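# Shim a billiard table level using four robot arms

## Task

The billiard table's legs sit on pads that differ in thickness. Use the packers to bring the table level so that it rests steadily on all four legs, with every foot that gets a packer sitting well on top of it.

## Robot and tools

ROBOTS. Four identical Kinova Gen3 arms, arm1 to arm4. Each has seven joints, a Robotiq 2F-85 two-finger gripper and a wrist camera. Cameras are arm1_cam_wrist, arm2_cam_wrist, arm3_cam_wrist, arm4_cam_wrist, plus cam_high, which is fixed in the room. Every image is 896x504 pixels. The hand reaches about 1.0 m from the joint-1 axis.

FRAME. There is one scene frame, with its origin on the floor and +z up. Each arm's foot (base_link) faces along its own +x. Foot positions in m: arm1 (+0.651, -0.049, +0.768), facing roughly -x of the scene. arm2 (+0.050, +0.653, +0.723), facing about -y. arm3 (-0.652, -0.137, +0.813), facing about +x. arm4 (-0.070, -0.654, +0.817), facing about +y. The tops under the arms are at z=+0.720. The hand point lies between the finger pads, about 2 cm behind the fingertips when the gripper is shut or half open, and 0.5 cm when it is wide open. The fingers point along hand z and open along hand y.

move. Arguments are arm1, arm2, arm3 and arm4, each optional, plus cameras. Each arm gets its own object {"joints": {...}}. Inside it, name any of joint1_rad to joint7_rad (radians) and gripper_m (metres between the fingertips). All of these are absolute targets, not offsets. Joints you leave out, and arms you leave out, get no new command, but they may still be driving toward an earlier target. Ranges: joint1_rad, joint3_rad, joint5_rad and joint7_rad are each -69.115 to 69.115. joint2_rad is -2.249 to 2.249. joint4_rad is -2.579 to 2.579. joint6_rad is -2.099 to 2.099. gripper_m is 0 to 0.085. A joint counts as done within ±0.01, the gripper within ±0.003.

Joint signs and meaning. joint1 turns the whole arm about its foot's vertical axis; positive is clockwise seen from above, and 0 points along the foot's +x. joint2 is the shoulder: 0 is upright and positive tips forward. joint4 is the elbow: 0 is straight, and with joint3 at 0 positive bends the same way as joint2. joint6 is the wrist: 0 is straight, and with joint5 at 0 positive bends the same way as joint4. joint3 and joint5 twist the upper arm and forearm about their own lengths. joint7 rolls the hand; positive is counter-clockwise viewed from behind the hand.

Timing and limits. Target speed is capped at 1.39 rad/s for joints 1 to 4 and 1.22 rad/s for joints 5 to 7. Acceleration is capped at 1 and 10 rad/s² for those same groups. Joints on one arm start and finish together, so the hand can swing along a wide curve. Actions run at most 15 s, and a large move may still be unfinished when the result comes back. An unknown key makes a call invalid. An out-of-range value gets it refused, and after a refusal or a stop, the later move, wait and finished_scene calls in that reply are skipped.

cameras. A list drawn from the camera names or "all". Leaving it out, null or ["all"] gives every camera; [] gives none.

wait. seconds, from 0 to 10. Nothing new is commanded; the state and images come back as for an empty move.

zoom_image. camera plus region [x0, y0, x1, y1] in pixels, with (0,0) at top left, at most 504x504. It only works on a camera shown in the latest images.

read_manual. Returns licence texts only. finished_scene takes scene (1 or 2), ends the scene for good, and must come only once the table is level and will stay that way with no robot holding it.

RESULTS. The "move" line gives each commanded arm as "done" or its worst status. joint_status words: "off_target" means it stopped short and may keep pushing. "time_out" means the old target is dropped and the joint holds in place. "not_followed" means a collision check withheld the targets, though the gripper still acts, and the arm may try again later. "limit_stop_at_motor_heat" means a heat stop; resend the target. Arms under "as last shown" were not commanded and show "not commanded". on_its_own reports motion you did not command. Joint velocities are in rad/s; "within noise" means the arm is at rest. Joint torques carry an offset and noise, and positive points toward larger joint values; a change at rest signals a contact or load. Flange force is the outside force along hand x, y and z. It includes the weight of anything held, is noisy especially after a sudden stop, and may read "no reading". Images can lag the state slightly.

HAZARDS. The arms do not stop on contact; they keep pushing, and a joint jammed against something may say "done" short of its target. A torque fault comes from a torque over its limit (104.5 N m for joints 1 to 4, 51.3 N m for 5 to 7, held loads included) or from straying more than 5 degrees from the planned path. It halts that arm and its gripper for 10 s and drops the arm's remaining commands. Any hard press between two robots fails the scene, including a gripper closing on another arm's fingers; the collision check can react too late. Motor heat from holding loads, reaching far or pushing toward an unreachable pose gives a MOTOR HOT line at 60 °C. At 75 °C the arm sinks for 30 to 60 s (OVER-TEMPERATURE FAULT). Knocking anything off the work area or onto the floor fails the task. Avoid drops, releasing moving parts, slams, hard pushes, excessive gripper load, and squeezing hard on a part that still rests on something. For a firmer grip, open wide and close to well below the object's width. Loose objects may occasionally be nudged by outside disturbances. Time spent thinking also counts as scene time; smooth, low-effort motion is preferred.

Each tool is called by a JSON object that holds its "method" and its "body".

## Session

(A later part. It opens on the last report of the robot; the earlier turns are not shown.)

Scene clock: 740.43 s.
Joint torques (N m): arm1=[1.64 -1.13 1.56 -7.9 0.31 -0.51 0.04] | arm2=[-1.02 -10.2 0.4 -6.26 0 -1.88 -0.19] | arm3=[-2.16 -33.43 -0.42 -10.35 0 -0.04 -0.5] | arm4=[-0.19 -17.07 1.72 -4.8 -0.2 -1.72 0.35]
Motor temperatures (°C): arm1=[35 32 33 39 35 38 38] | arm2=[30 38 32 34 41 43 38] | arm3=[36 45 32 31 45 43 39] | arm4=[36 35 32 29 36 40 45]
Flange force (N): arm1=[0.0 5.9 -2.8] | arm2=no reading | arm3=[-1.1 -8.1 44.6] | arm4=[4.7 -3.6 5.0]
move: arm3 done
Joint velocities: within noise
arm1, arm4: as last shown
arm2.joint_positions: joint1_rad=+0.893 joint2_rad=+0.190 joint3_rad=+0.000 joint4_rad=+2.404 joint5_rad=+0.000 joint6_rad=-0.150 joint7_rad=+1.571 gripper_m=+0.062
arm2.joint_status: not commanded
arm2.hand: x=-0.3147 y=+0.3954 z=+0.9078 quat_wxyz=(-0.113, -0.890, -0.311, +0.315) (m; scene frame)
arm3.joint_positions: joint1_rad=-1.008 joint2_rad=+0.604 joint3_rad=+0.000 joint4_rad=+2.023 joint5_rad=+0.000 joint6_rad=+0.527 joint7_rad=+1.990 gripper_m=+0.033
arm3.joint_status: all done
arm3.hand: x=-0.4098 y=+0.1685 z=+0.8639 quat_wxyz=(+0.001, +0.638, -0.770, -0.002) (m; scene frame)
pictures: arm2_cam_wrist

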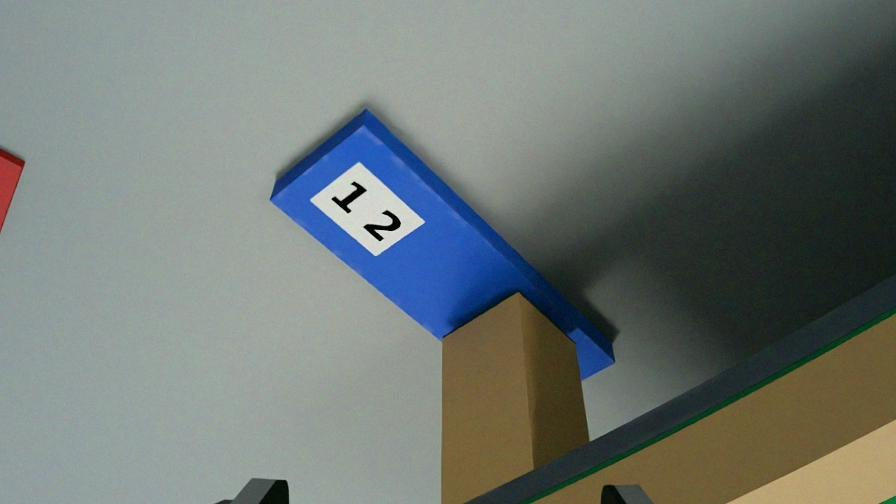

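{"method": "move", "body": {"arm3": {"joints": {"joint1_rad": -1.0083, "joint2_rad": 0.6113, "joint4_rad": 2.0245, "joint6_rad": 0.5184, "joint7_rad": 1.9905}}, "cameras": ["arm2_cam_wrist"]}}

{"method": "zoom_image", "body": {"camera": "arm2_cam_wrist", "region": [400, 260, 660, 400]}}

{"method": "move", "body": {"arm3": {"joints": {"joint1_rad": -1.0083, "joint2_rad": 0.6159, "joint4_rad": 2.0256, "joint6_rad": 0.5126, "joint7_rad": 1.9905}}, "cameras": ["arm2_cam_wrist"]}}

{"method": "zoom_image", "body": {"camera": "arm2_cam_wrist", "region": [400, 260, 660, 400]}}

Scene clock: 749.87 s.
Joint torques (N m): arm1=[1.64 -1.14 1.6 -7.97 0.3 -0.51 0.06] | arm2=[-0.96 -10.21 0.4 -6.24 0.02 -1.89 -0.19] | arm3=[0.37 -33.37 2.35 -11.68 0.89 -0.81 -0.44] | arm4=[-0.2 -17.04 1.69 -4.77 -0.2 -1.74 0.37]
Motor temperatures (°C): arm1=[35 32 33 39 35 38 38] | arm2=[30 38 32 34 41 43 38] | arm3=[36 45 32 31 45 43 39] | arm4=[36 35 32 29 36 40 45]
Flange force (N): arm1=[0.2 5.9 -2.6] | arm2=no reading | arm3=[-0.6 -0.3 43.0] | arm4=[4.5 -3.7 4.9]
move: arm3 done
Joint velocities: within noise
arm1, arm4: as last shown
arm2.joint_positions: joint1_rad=+0.893 joint2_rad=+0.190 joint3_rad=+0.000 joint4_rad=+2.404 joint5_rad=+0.000 joint6_rad=-0.150 joint7_rad=+1.571 gripper_m=+0.062
arm2.joint_status: not commanded
arm2.hand: x=-0.3147 y=+0.3954 z=+0.9078 quat_wxyz=(-0.113, -0.890, -0.311, +0.315) (m; scene frame)
arm3.joint_positions: joint1_rad=-1.008 joint2_rad=+0.611 joint3_rad=+0.000 joint4_rad=+2.025 joint5_rad=+0.000 joint6_rad=+0.518 joint7_rad=+1.990 gripper_m=+0.033
arm3.joint_status: all done
arm3.hand: x=-0.4098 y=+0.1686 z=+0.8610 quat_wxyz=(+0.001, +0.638, -0.770, -0.002) (m; scene frame)
pictures: arm2_cam_wrist

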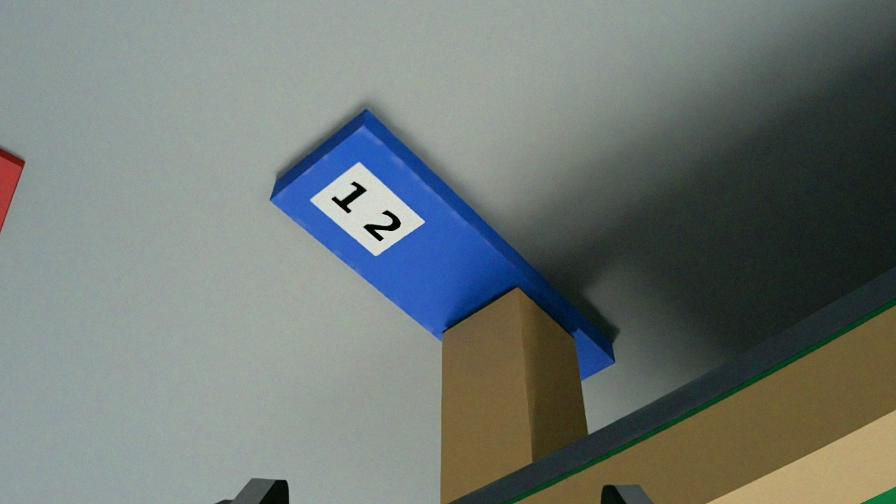

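Scaled by 1.938 from the camera's 896x504 image, which has a finer 1280x720 frame.

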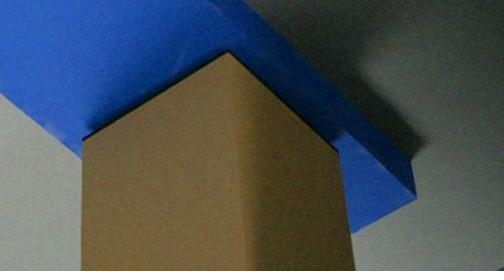

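Scene clock: 750.30 s.
Joint torques (N m): arm1=[1.62 -1.14 1.53 -7.9 0.28 -0.52 0.06] | arm2=[-1.03 -10.2 0.36 -6.27 0.01 -1.86 -0.17] | arm3=[2.11 -32.85 4.1 -11.59 1.46 -0.9 -0.38] | arm4=[-0.22 -17.08 1.69 -4.75 -0.21 -1.71 0.36]
Motor temperatures (°C): arm1=[35 32 33 39 35 38 38] | arm2=[30 38 32 34 41 43 38] | arm3=[36 45 32 31 45 43 39] | arm4=[36 35 32 29 36 40 45]
Flange force (N): arm1=[-0.1 5.9 -2.9] | arm2=no reading | arm3=[-2.0 4.2 41.5] | arm4=[4.6 -3.8 5.1]
move: arm3 done
Joint velocities: within noise
arm1, arm4: as last shown
arm2.joint_positions: joint1_rad=+0.893 joint2_rad=+0.190 joint3_rad=+0.000 joint4_rad=+2.404 joint5_rad=+0.000 joint6_rad=-0.150 joint7_rad=+1.571 gripper_m=+0.062
arm2.joint_status: not commanded
arm2.hand: x=-0.3147 y=+0.3954 z=+0.9078 quat_wxyz=(-0.113, -0.890, -0.311, +0.315) (m; scene frame)
arm3.joint_positions: joint1_rad=-1.008 joint2_rad=+0.616 joint3_rad=+0.000 joint4_rad=+2.026 joint5_rad=+0.000 joint6_rad=+0.513 joint7_rad=+1.991 gripper_m=+0.033
arm3.joint_status: all done
arm3.hand: x=-0.4098 y=+0.1686 z=+0.8590 quat_wxyz=(+0.001, +0.638, -0.770, -0.002) (m; scene frame)
pictures: arm2_cam_wrist

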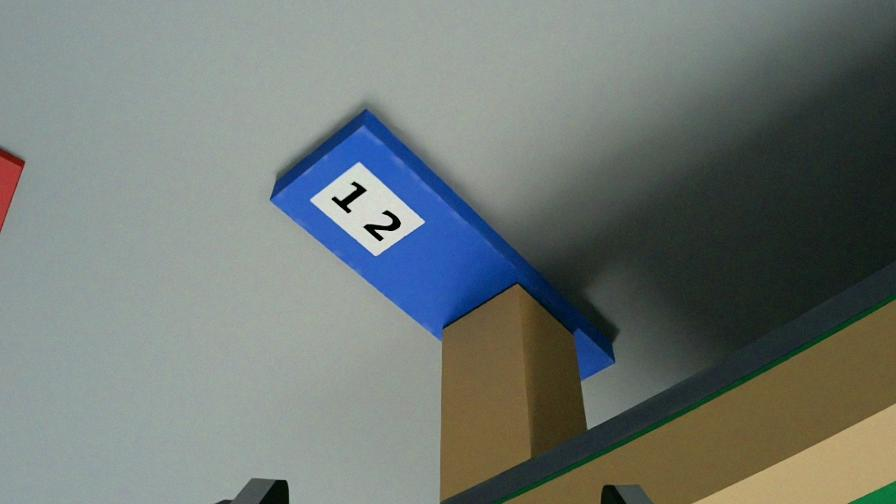

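Scaled by 1.938 from the camera's 896x504 image, which has a finer 1280x720 frame.

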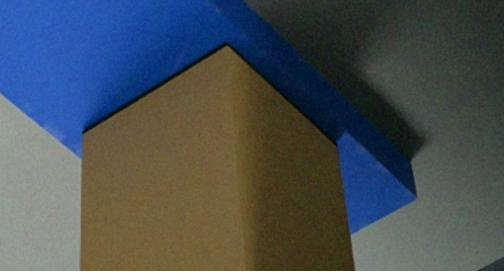

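{"method": "move", "body": {"arm3": {"joints": {"joint1_rad": -1.0083, "joint2_rad": 0.6182, "joint4_rad": 2.0262, "joint6_rad": 0.5097, "joint7_rad": 1.9908}}, "cameras": ["arm2_cam_wrist"]}}

{"method": "zoom_image", "body": {"camera": "arm2_cam_wrist", "region": [400, 260, 660, 400]}}

{"method": "move", "body": {"arm3": {"joints": {"joint1_rad": -1.0083, "joint2_rad": 0.6205, "joint4_rad": 2.0267, "joint6_rad": 0.5069, "joint7_rad": 1.991}}, "cameras": ["arm2_cam_wrist"]}}

{"method": "zoom_image", "body": {"camera": "arm2_cam_wrist", "region": [400, 260, 660, 400]}}

Scene clock: 759.33 s.
Joint torques (N m): arm1=[1.67 -1.16 1.58 -7.91 0.29 -0.54 0.05] | arm2=[-0.98 -10.2 0.39 -6.25 0.03 -1.87 -0.18] | arm3=[3 -26.47 5.07 -10.75 1.88 -1.98 -0.28] | arm4=[-0.23 -17.02 1.68 -4.77 -0.23 -1.71 0.38]
Motor temperatures (°C): arm1=[35 32 33 39 35 38 38] | arm2=[30 38 32 34 40 43 38] | arm3=[36 44 32 31 45 43 39] | arm4=[36 35 32 29 36 40 45]
Flange force (N): arm1=[0.0 6.0 -2.9] | arm2=no reading | arm3=[0.0 8.1 23.1] | arm4=[4.6 -3.8 4.9]
move: arm3 done
Joint velocities: within noise
arm1, arm4: as last shown
arm2.joint_positions: joint1_rad=+0.893 joint2_rad=+0.190 joint3_rad=+0.000 joint4_rad=+2.404 joint5_rad=+0.000 joint6_rad=-0.150 joint7_rad=+1.571 gripper_m=+0.062
arm2.joint_status: not commanded
arm2.hand: x=-0.3147 y=+0.3954 z=+0.9078 quat_wxyz=(-0.113, -0.890, -0.311, +0.315) (m; scene frame)
arm3.joint_positions: joint1_rad=-1.008 joint2_rad=+0.618 joint3_rad=+0.000 joint4_rad=+2.026 joint5_rad=+0.000 joint6_rad=+0.510 joint7_rad=+1.991 gripper_m=+0.033
arm3.joint_status: all done
arm3.hand: x=-0.4098 y=+0.1686 z=+0.8580 quat_wxyz=(+0.001, +0.638, -0.770, -0.002) (m; scene frame)
pictures: arm2_cam_wrist

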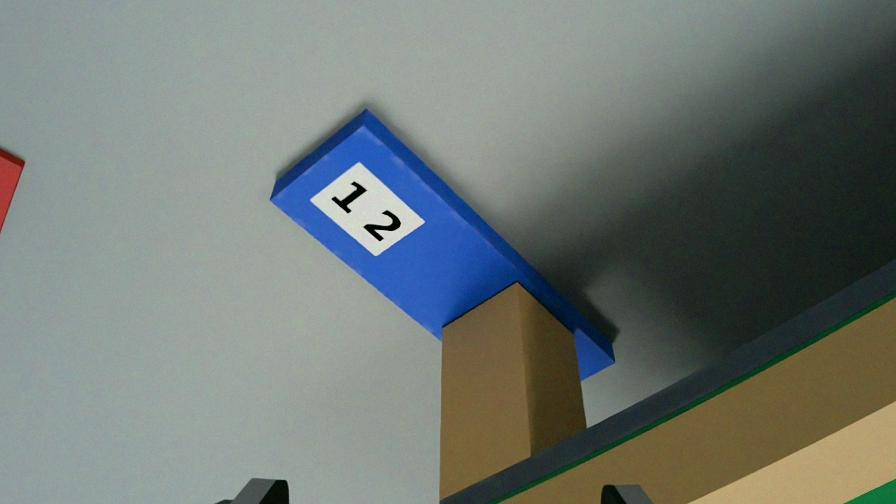

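Scaled by 1.938 from the camera's 896x504 image, which has a finer 1280x720 frame.

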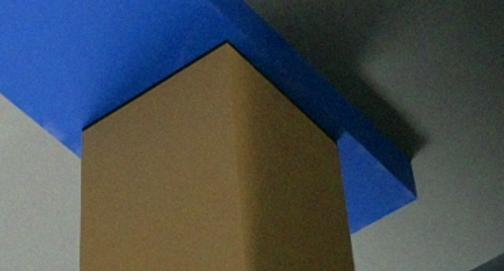

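Scene clock: 759.73 s.
Joint torques (N m): arm1=[1.64 -1.11 1.57 -7.93 0.29 -0.52 0.04] | arm2=[-0.99 -10.2 0.39 -6.27 0 -1.87 -0.18] | arm3=[2.93 -10.32 4.82 -11.08 1.96 -6.04 -0.3] | arm4=[-0.23 -17.06 1.69 -4.78 -0.2 -1.73 0.38]
Motor temperatures (°C): arm1=[35 32 33 39 35 38 38] | arm2=[30 38 32 34 40 43 38] | arm3=[36 44 32 31 45 43 39] | arm4=[36 35 32 29 36 40 45]
Flange force (N): arm1=[0.1 5.8 -2.7] | arm2=no reading | arm3=[12.4 14.3 -25.9] | arm4=[4.6 -3.8 5.0]
move: arm3 done
Joint velocities: within noise
arm1, arm4: as last shown
arm2.joint_positions: joint1_rad=+0.893 joint2_rad=+0.190 joint3_rad=+0.000 joint4_rad=+2.404 joint5_rad=+0.000 joint6_rad=-0.150 joint7_rad=+1.571 gripper_m=+0.062
arm2.joint_status: not commanded
arm2.hand: x=-0.3147 y=+0.3954 z=+0.9078 quat_wxyz=(-0.113, -0.890, -0.311, +0.315) (m; scene frame)
arm3.joint_positions: joint1_rad=-1.008 joint2_rad=+0.620 joint3_rad=+0.000 joint4_rad=+2.027 joint5_rad=+0.000 joint6_rad=+0.507 joint7_rad=+1.991 gripper_m=+0.033
arm3.joint_status: all done
arm3.hand: x=-0.4098 y=+0.1686 z=+0.8571 quat_wxyz=(+0.001, +0.638, -0.770, -0.002) (m; scene frame)
pictures: arm2_cam_wrist

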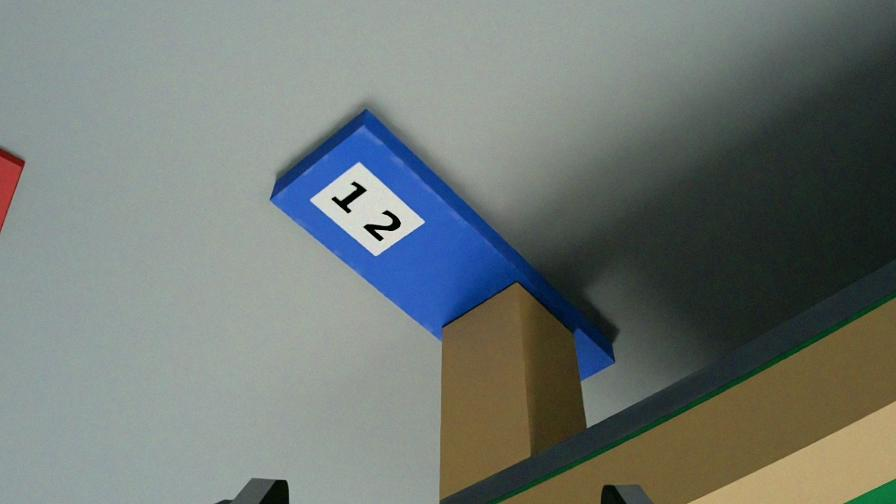

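Scaled by 1.938 from the camera's 896x504 image, which has a finer 1280x720 frame.

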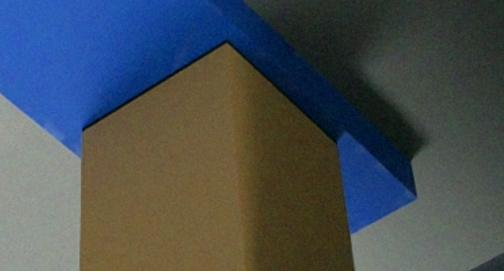

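{"method": "move", "body": {"arm3": {"joints": {"joint1_rad": -1.008, "joint2_rad": 0.6192, "joint4_rad": 2.0264, "joint6_rad": 0.5085, "joint7_rad": 1.991}}, "cameras": []}}

{"method": "move", "body": {"arm3": {"joints": {"gripper_m": 0.045}}, "cameras": []}}

{"method": "move", "body": {"arm3": {"joints": {"gripper_m": 0.075}}, "cameras": ["arm3_cam_wrist"]}}

Scene clock: 775.93 s.
Joint torques (N m): arm1=[1.57 -1.12 1.58 -7.95 0.31 -0.49 0.04] | arm2=[-1 -10.17 0.4 -6.28 -0.01 -1.88 -0.18] | arm3=[3.84 -16.44 5.85 -10.27 2.18 -4.13 -0.32] | arm4=[-0.2 -17.05 1.71 -4.77 -0.21 -1.73 0.36]
Motor temperatures (°C): arm1=[35 32 33 39 35 38 38] | arm2=[30 38 32 34 40 43 38] | arm3=[36 43 32 31 45 44 39] | arm4=[36 35 32 29 36 40 45]
Flange force (N): arm1=[0.1 5.9 -2.6] | arm2=no reading | arm3=[5.5 13.3 -6.6] | arm4=[4.6 -3.7 5.0]
move: arm3 done
Joint velocities: within noise
arm1, arm4: as last shown
arm2.joint_positions: joint1_rad=+0.893 joint2_rad=+0.190 joint3_rad=+0.000 joint4_rad=+2.404 joint5_rad=+0.000 joint6_rad=-0.150 joint7_rad=+1.571 gripper_m=+0.062
arm2.joint_status: not commanded
arm2.hand: x=-0.3147 y=+0.3954 z=+0.9078 quat_wxyz=(-0.113, -0.890, -0.311, +0.315) (m; scene frame)
arm3.joint_positions: joint1_rad=-1.008 joint2_rad=+0.619 joint3_rad=+0.000 joint4_rad=+2.026 joint5_rad=+0.000 joint6_rad=+0.508 joint7_rad=+1.991 gripper_m=+0.033
arm3.joint_status: all done
arm3.hand: x=-0.4097 y=+0.1686 z=+0.8575 quat_wxyz=(+0.001, +0.638, -0.770, -0.002) (m; scene frame)
pictures: none
No camera images: "cameras" was empty.

Scene clock: 776.70 s.
Joint torques (N m): arm1=[1.59 -1.11 1.56 -7.96 0.3 -0.5 0.08] | arm2=[-1.01 -10.23 0.4 -6.24 0.02 -1.89 -0.18] | arm3=[-1.9 -16.44 -0.68 -3.53 0.27 -0.18 -0.09] | arm4=[-0.22 -17.05 1.71 -4.74 -0.22 -1.71 0.37]
Motor temperatures (°C): arm1=[35 32 33 39 35 38 38] | arm2=[30 38 32 34 40 43 38] | arm3=[36 43 32 31 45 44 39] | arm4=[36 35 32 29 36 40 45]
Flange force (N): arm1=[0.2 5.9 -2.6] | arm2=no reading | arm3=[-1.4 -6.3 0.9] | arm4=[4.6 -3.8 5.0]
move: arm3 done
Joint velocities: within noise
arm1, arm4: as last shown
arm2.joint_positions: joint1_rad=+0.893 joint2_rad=+0.190 joint3_rad=+0.000 joint4_rad=+2.404 joint5_rad=+0.000 joint6_rad=-0.150 joint7_rad=+1.571 gripper_m=+0.062
arm2.joint_status: not commanded
arm2.hand: x=-0.3147 y=+0.3954 z=+0.9078 quat_wxyz=(-0.113, -0.890, -0.311, +0.315) (m; scene frame)
arm3.joint_positions: joint1_rad=-1.008 joint2_rad=+0.619 joint3_rad=+0.000 joint4_rad=+2.026 joint5_rad=+0.000 joint6_rad=+0.509 joint7_rad=+1.991 gripper_m=+0.045
arm3.joint_status: all done
arm3.hand: x=-0.4097 y=+0.1686 z=+0.8576 quat_wxyz=(+0.001, +0.638, -0.770, -0.002) (m; scene frame)
pictures: none
No camera images: "cameras" was empty.

Scene clock: 777.50 s.
Joint torques (N m): arm1=[1.65 -1.13 1.58 -7.9 0.3 -0.54 0.05] | arm2=[-1.03 -10.2 0.38 -6.27 0 -1.85 -0.18] | arm3=[-1.87 -16.47 -0.7 -3.53 0.26 -0.16 -0.13] | arm4=[-0.21 -17.07 1.72 -4.76 -0.21 -1.73 0.4]
Motor temperatures (°C): arm1=[35 32 33 39 35 38 38] | arm2=[30 38 32 34 40 43 38] | arm3=[36 43 32 31 45 44 39] | arm4=[36 35 32 29 36 40 45]
Flange force (N): arm1=[0.1 5.9 -2.9] | arm2=no reading | arm3=[-1.4 -6.4 1.0] | arm4=[4.6 -3.8 5.0]
move: arm3 done
Joint velocities: within noise
arm1.joint_positions: joint1_rad=-0.330 joint2_rad=-0.441 joint3_rad=-0.115 joint4_rad=+1.520 joint5_rad=-0.085 joint6_rad=+1.841 joint7_rad=+0.745 gripper_m=+0.085
arm1.joint_status: not commanded
arm1.hand: x=+0.5039 y=-0.1260 z=+1.2771 quat_wxyz=(+0.077, +0.977, -0.182, -0.078) (m; scene frame)
arm2.joint_positions: joint1_rad=+0.893 joint2_rad=+0.190 joint3_rad=+0.000 joint4_rad=+2.404 joint5_rad=+0.000 joint6_rad=-0.150 joint7_rad=+1.571 gripper_m=+0.062
arm2.joint_status: not commanded
arm2.hand: x=-0.3147 y=+0.3954 z=+0.9078 quat_wxyz=(-0.113, -0.890, -0.311, +0.315) (m; scene frame)
arm3.joint_positions: joint1_rad=-1.008 joint2_rad=+0.619 joint3_rad=+0.000 joint4_rad=+2.026 joint5_rad=+0.000 joint6_rad=+0.509 joint7_rad=+1.991 gripper_m=+0.075
arm3.joint_status: all done
arm3.hand: x=-0.4097 y=+0.1686 z=+0.8576 quat_wxyz=(+0.001, +0.638, -0.770, -0.002) (m; scene frame)
arm4.joint_positions: joint1_rad=+0.766 joint2_rad=+0.572 joint3_rad=+0.000 joint4_rad=+2.298 joint5_rad=+0.000 joint6_rad=-0.427 joint7_rad=+1.571 gripper_m=+0.085
arm4.joint_status: not commanded
arm4.hand: x=+0.3037 y=-0.3026 z=+0.9146 quat_wxyz=(-0.315, +0.367, -0.865, -0.134) (m; scene frame)
pictures: arm3_cam_wrist

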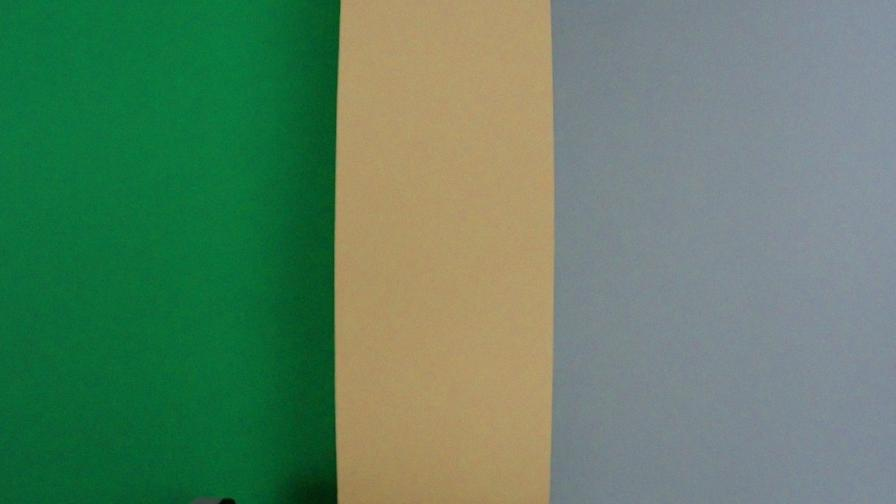

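{"method": "move", "body": {"arm3": {"joints": {"joint1_rad": -1.008, "joint2_rad": 0.525, "joint4_rad": 1.9954, "joint6_rad": 0.6337, "joint7_rad": 1.991}}, "cameras": ["arm2_cam_wrist", "arm3_cam_wrist"]}}

{"method": "zoom_image", "body": {"camera": "arm2_cam_wrist", "region": [400, 260, 660, 400]}}

{"method": "move", "body": {"arm3": {"joints": {"joint1_rad": -1.008, "joint2_rad": 0.3541, "joint4_rad": 1.8447, "joint6_rad": 0.9554, "joint7_rad": 1.991}}, "cameras": ["cam_high", "arm4_cam_wrist"]}}

{"method": "zoom_image", "body": {"camera": "arm4_cam_wrist", "region": [300, 150, 700, 400]}}

Scene clock: 793.40 s.
Joint torques (N m): arm1=[1.66 -1.16 1.61 -7.95 0.31 -0.51 0.03] | arm2=[-0.98 -10.21 0.4 -6.23 0.02 -1.87 -0.21] | arm3=[-1.9 -15.84 -0.72 -4.47 0.3 -0.18 -0.1] | arm4=[-0.23 -17.06 1.72 -4.79 -0.2 -1.72 0.4]
Motor temperatures (°C): arm1=[35 32 33 39 35 38 38] | arm2=[30 38 32 34 40 43 38] | arm3=[36 43 32 31 45 44 39] | arm4=[36 35 32 29 36 40 45]
Flange force (N): arm1=[0.1 6.0 -2.7] | arm2=no reading | arm3=[-1.6 -6.5 0.5] | arm4=[4.7 -3.8 4.9]
move: arm3 done
Joint velocities: within noise
arm1, arm4: as last shown
arm2.joint_positions: joint1_rad=+0.893 joint2_rad=+0.190 joint3_rad=+0.000 joint4_rad=+2.404 joint5_rad=+0.000 joint6_rad=-0.150 joint7_rad=+1.571 gripper_m=+0.062
arm2.joint_status: not commanded
arm2.hand: x=-0.3147 y=+0.3954 z=+0.9078 quat_wxyz=(-0.113, -0.890, -0.311, +0.315) (m; scene frame)
arm3.joint_positions: joint1_rad=-1.008 joint2_rad=+0.525 joint3_rad=+0.000 joint4_rad=+1.995 joint5_rad=+0.000 joint6_rad=+0.634 joint7_rad=+1.991 gripper_m=+0.075
arm3.joint_status: all done
arm3.hand: x=-0.4098 y=+0.1681 z=+0.8999 quat_wxyz=(+0.001, +0.638, -0.770, -0.002) (m; scene frame)
pictures: arm2_cam_wrist, arm3_cam_wrist

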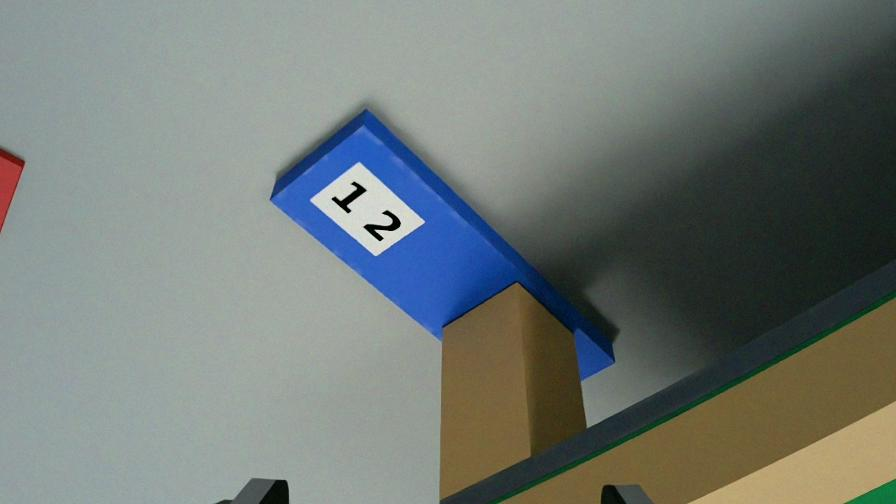

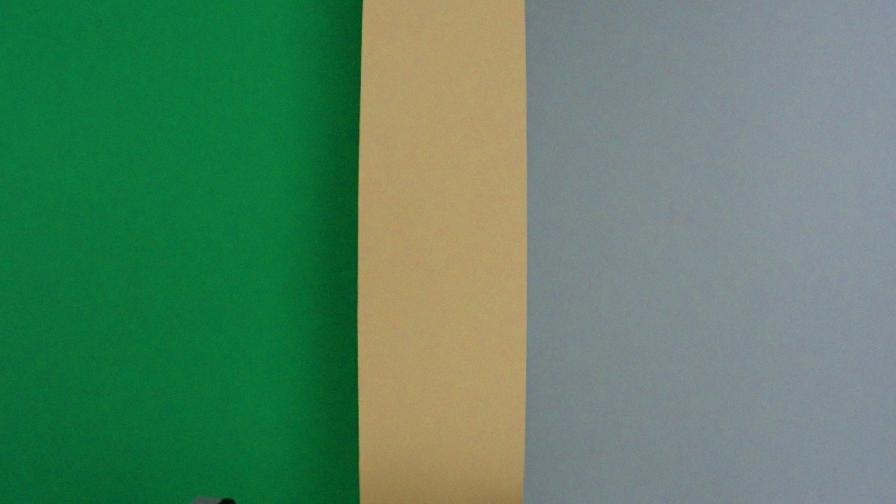

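Scaled by 1.938 from the camera's 896x504 image, which has a finer 1280x720 frame.

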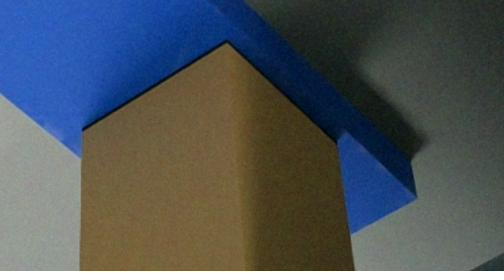

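Scene clock: 794.57 s.
Joint torques (N m): arm1=[1.64 -1.14 1.55 -7.87 0.3 -0.53 0.05] | arm2=[-0.98 -10.21 0.39 -6.23 -0.01 -1.87 -0.18] | arm3=[-1.94 -14.71 -0.81 -6.61 0.27 -0.18 -0.13] | arm4=[-0.19 -17.05 1.71 -4.74 -0.23 -1.71 0.38]
Motor temperatures (°C): arm1=[35 32 33 39 35 38 38] | arm2=[30 38 32 34 40 43 38] | arm3=[36 43 32 31 45 44 39] | arm4=[36 35 32 29 36 40 45]
Flange force (N): arm1=[0.0 5.9 -3.0] | arm2=no reading | arm3=[-1.2 -6.2 -0.4] | arm4=[4.6 -3.7 5.0]
move: arm3 done
Joint velocities: within noise
arm1, arm4: as last shown
arm2.joint_positions: joint1_rad=+0.893 joint2_rad=+0.190 joint3_rad=+0.000 joint4_rad=+2.404 joint5_rad=+0.000 joint6_rad=-0.150 joint7_rad=+1.571 gripper_m=+0.062
arm2.joint_status: not commanded
arm2.hand: x=-0.3147 y=+0.3954 z=+0.9078 quat_wxyz=(-0.113, -0.890, -0.311, +0.315) (m; scene frame)
arm3.joint_positions: joint1_rad=-1.008 joint2_rad=+0.354 joint3_rad=+0.000 joint4_rad=+1.845 joint5_rad=+0.000 joint6_rad=+0.955 joint7_rad=+1.991 gripper_m=+0.075
arm3.joint_status: all done
arm3.hand: x=-0.4065 y=+0.1720 z=+1.0014 quat_wxyz=(+0.001, +0.638, -0.770, -0.002) (m; scene frame)
pictures: arm4_cam_wrist, cam_high

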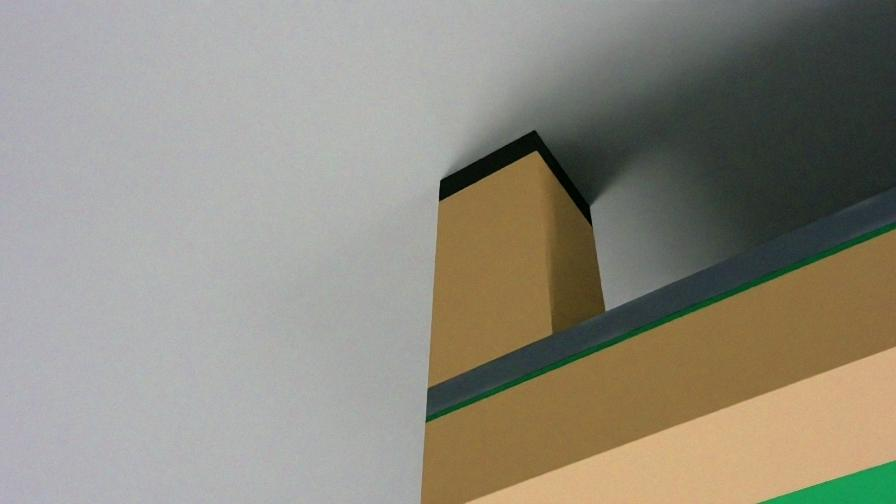

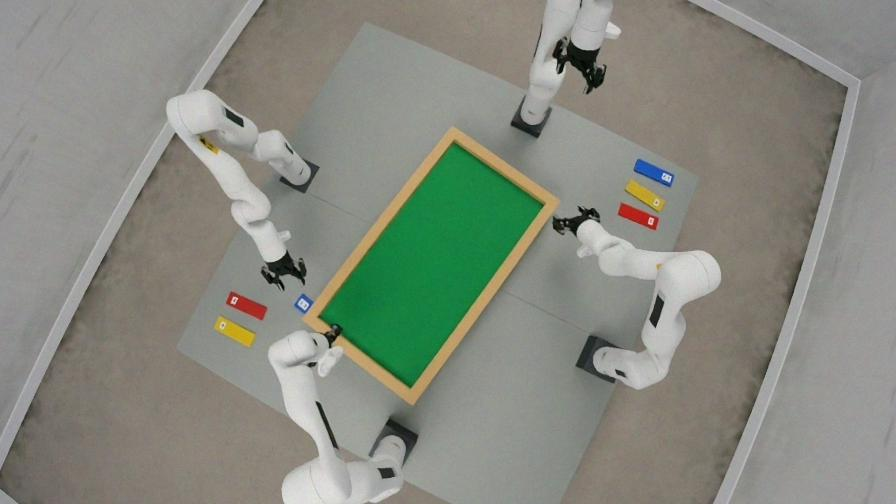

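Scaled by 1.260 from the camera's 896x504 image, which has a finer 1280x720 frame.

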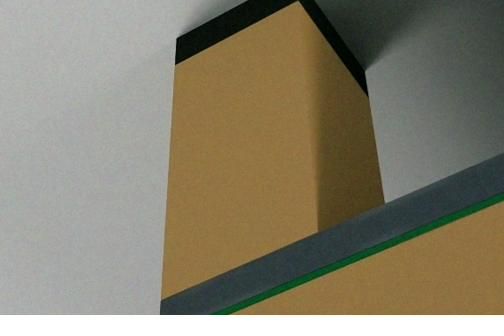

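{"method": "finished_scene", "body": {"scene": 2}}

The scene is finished: the task was done.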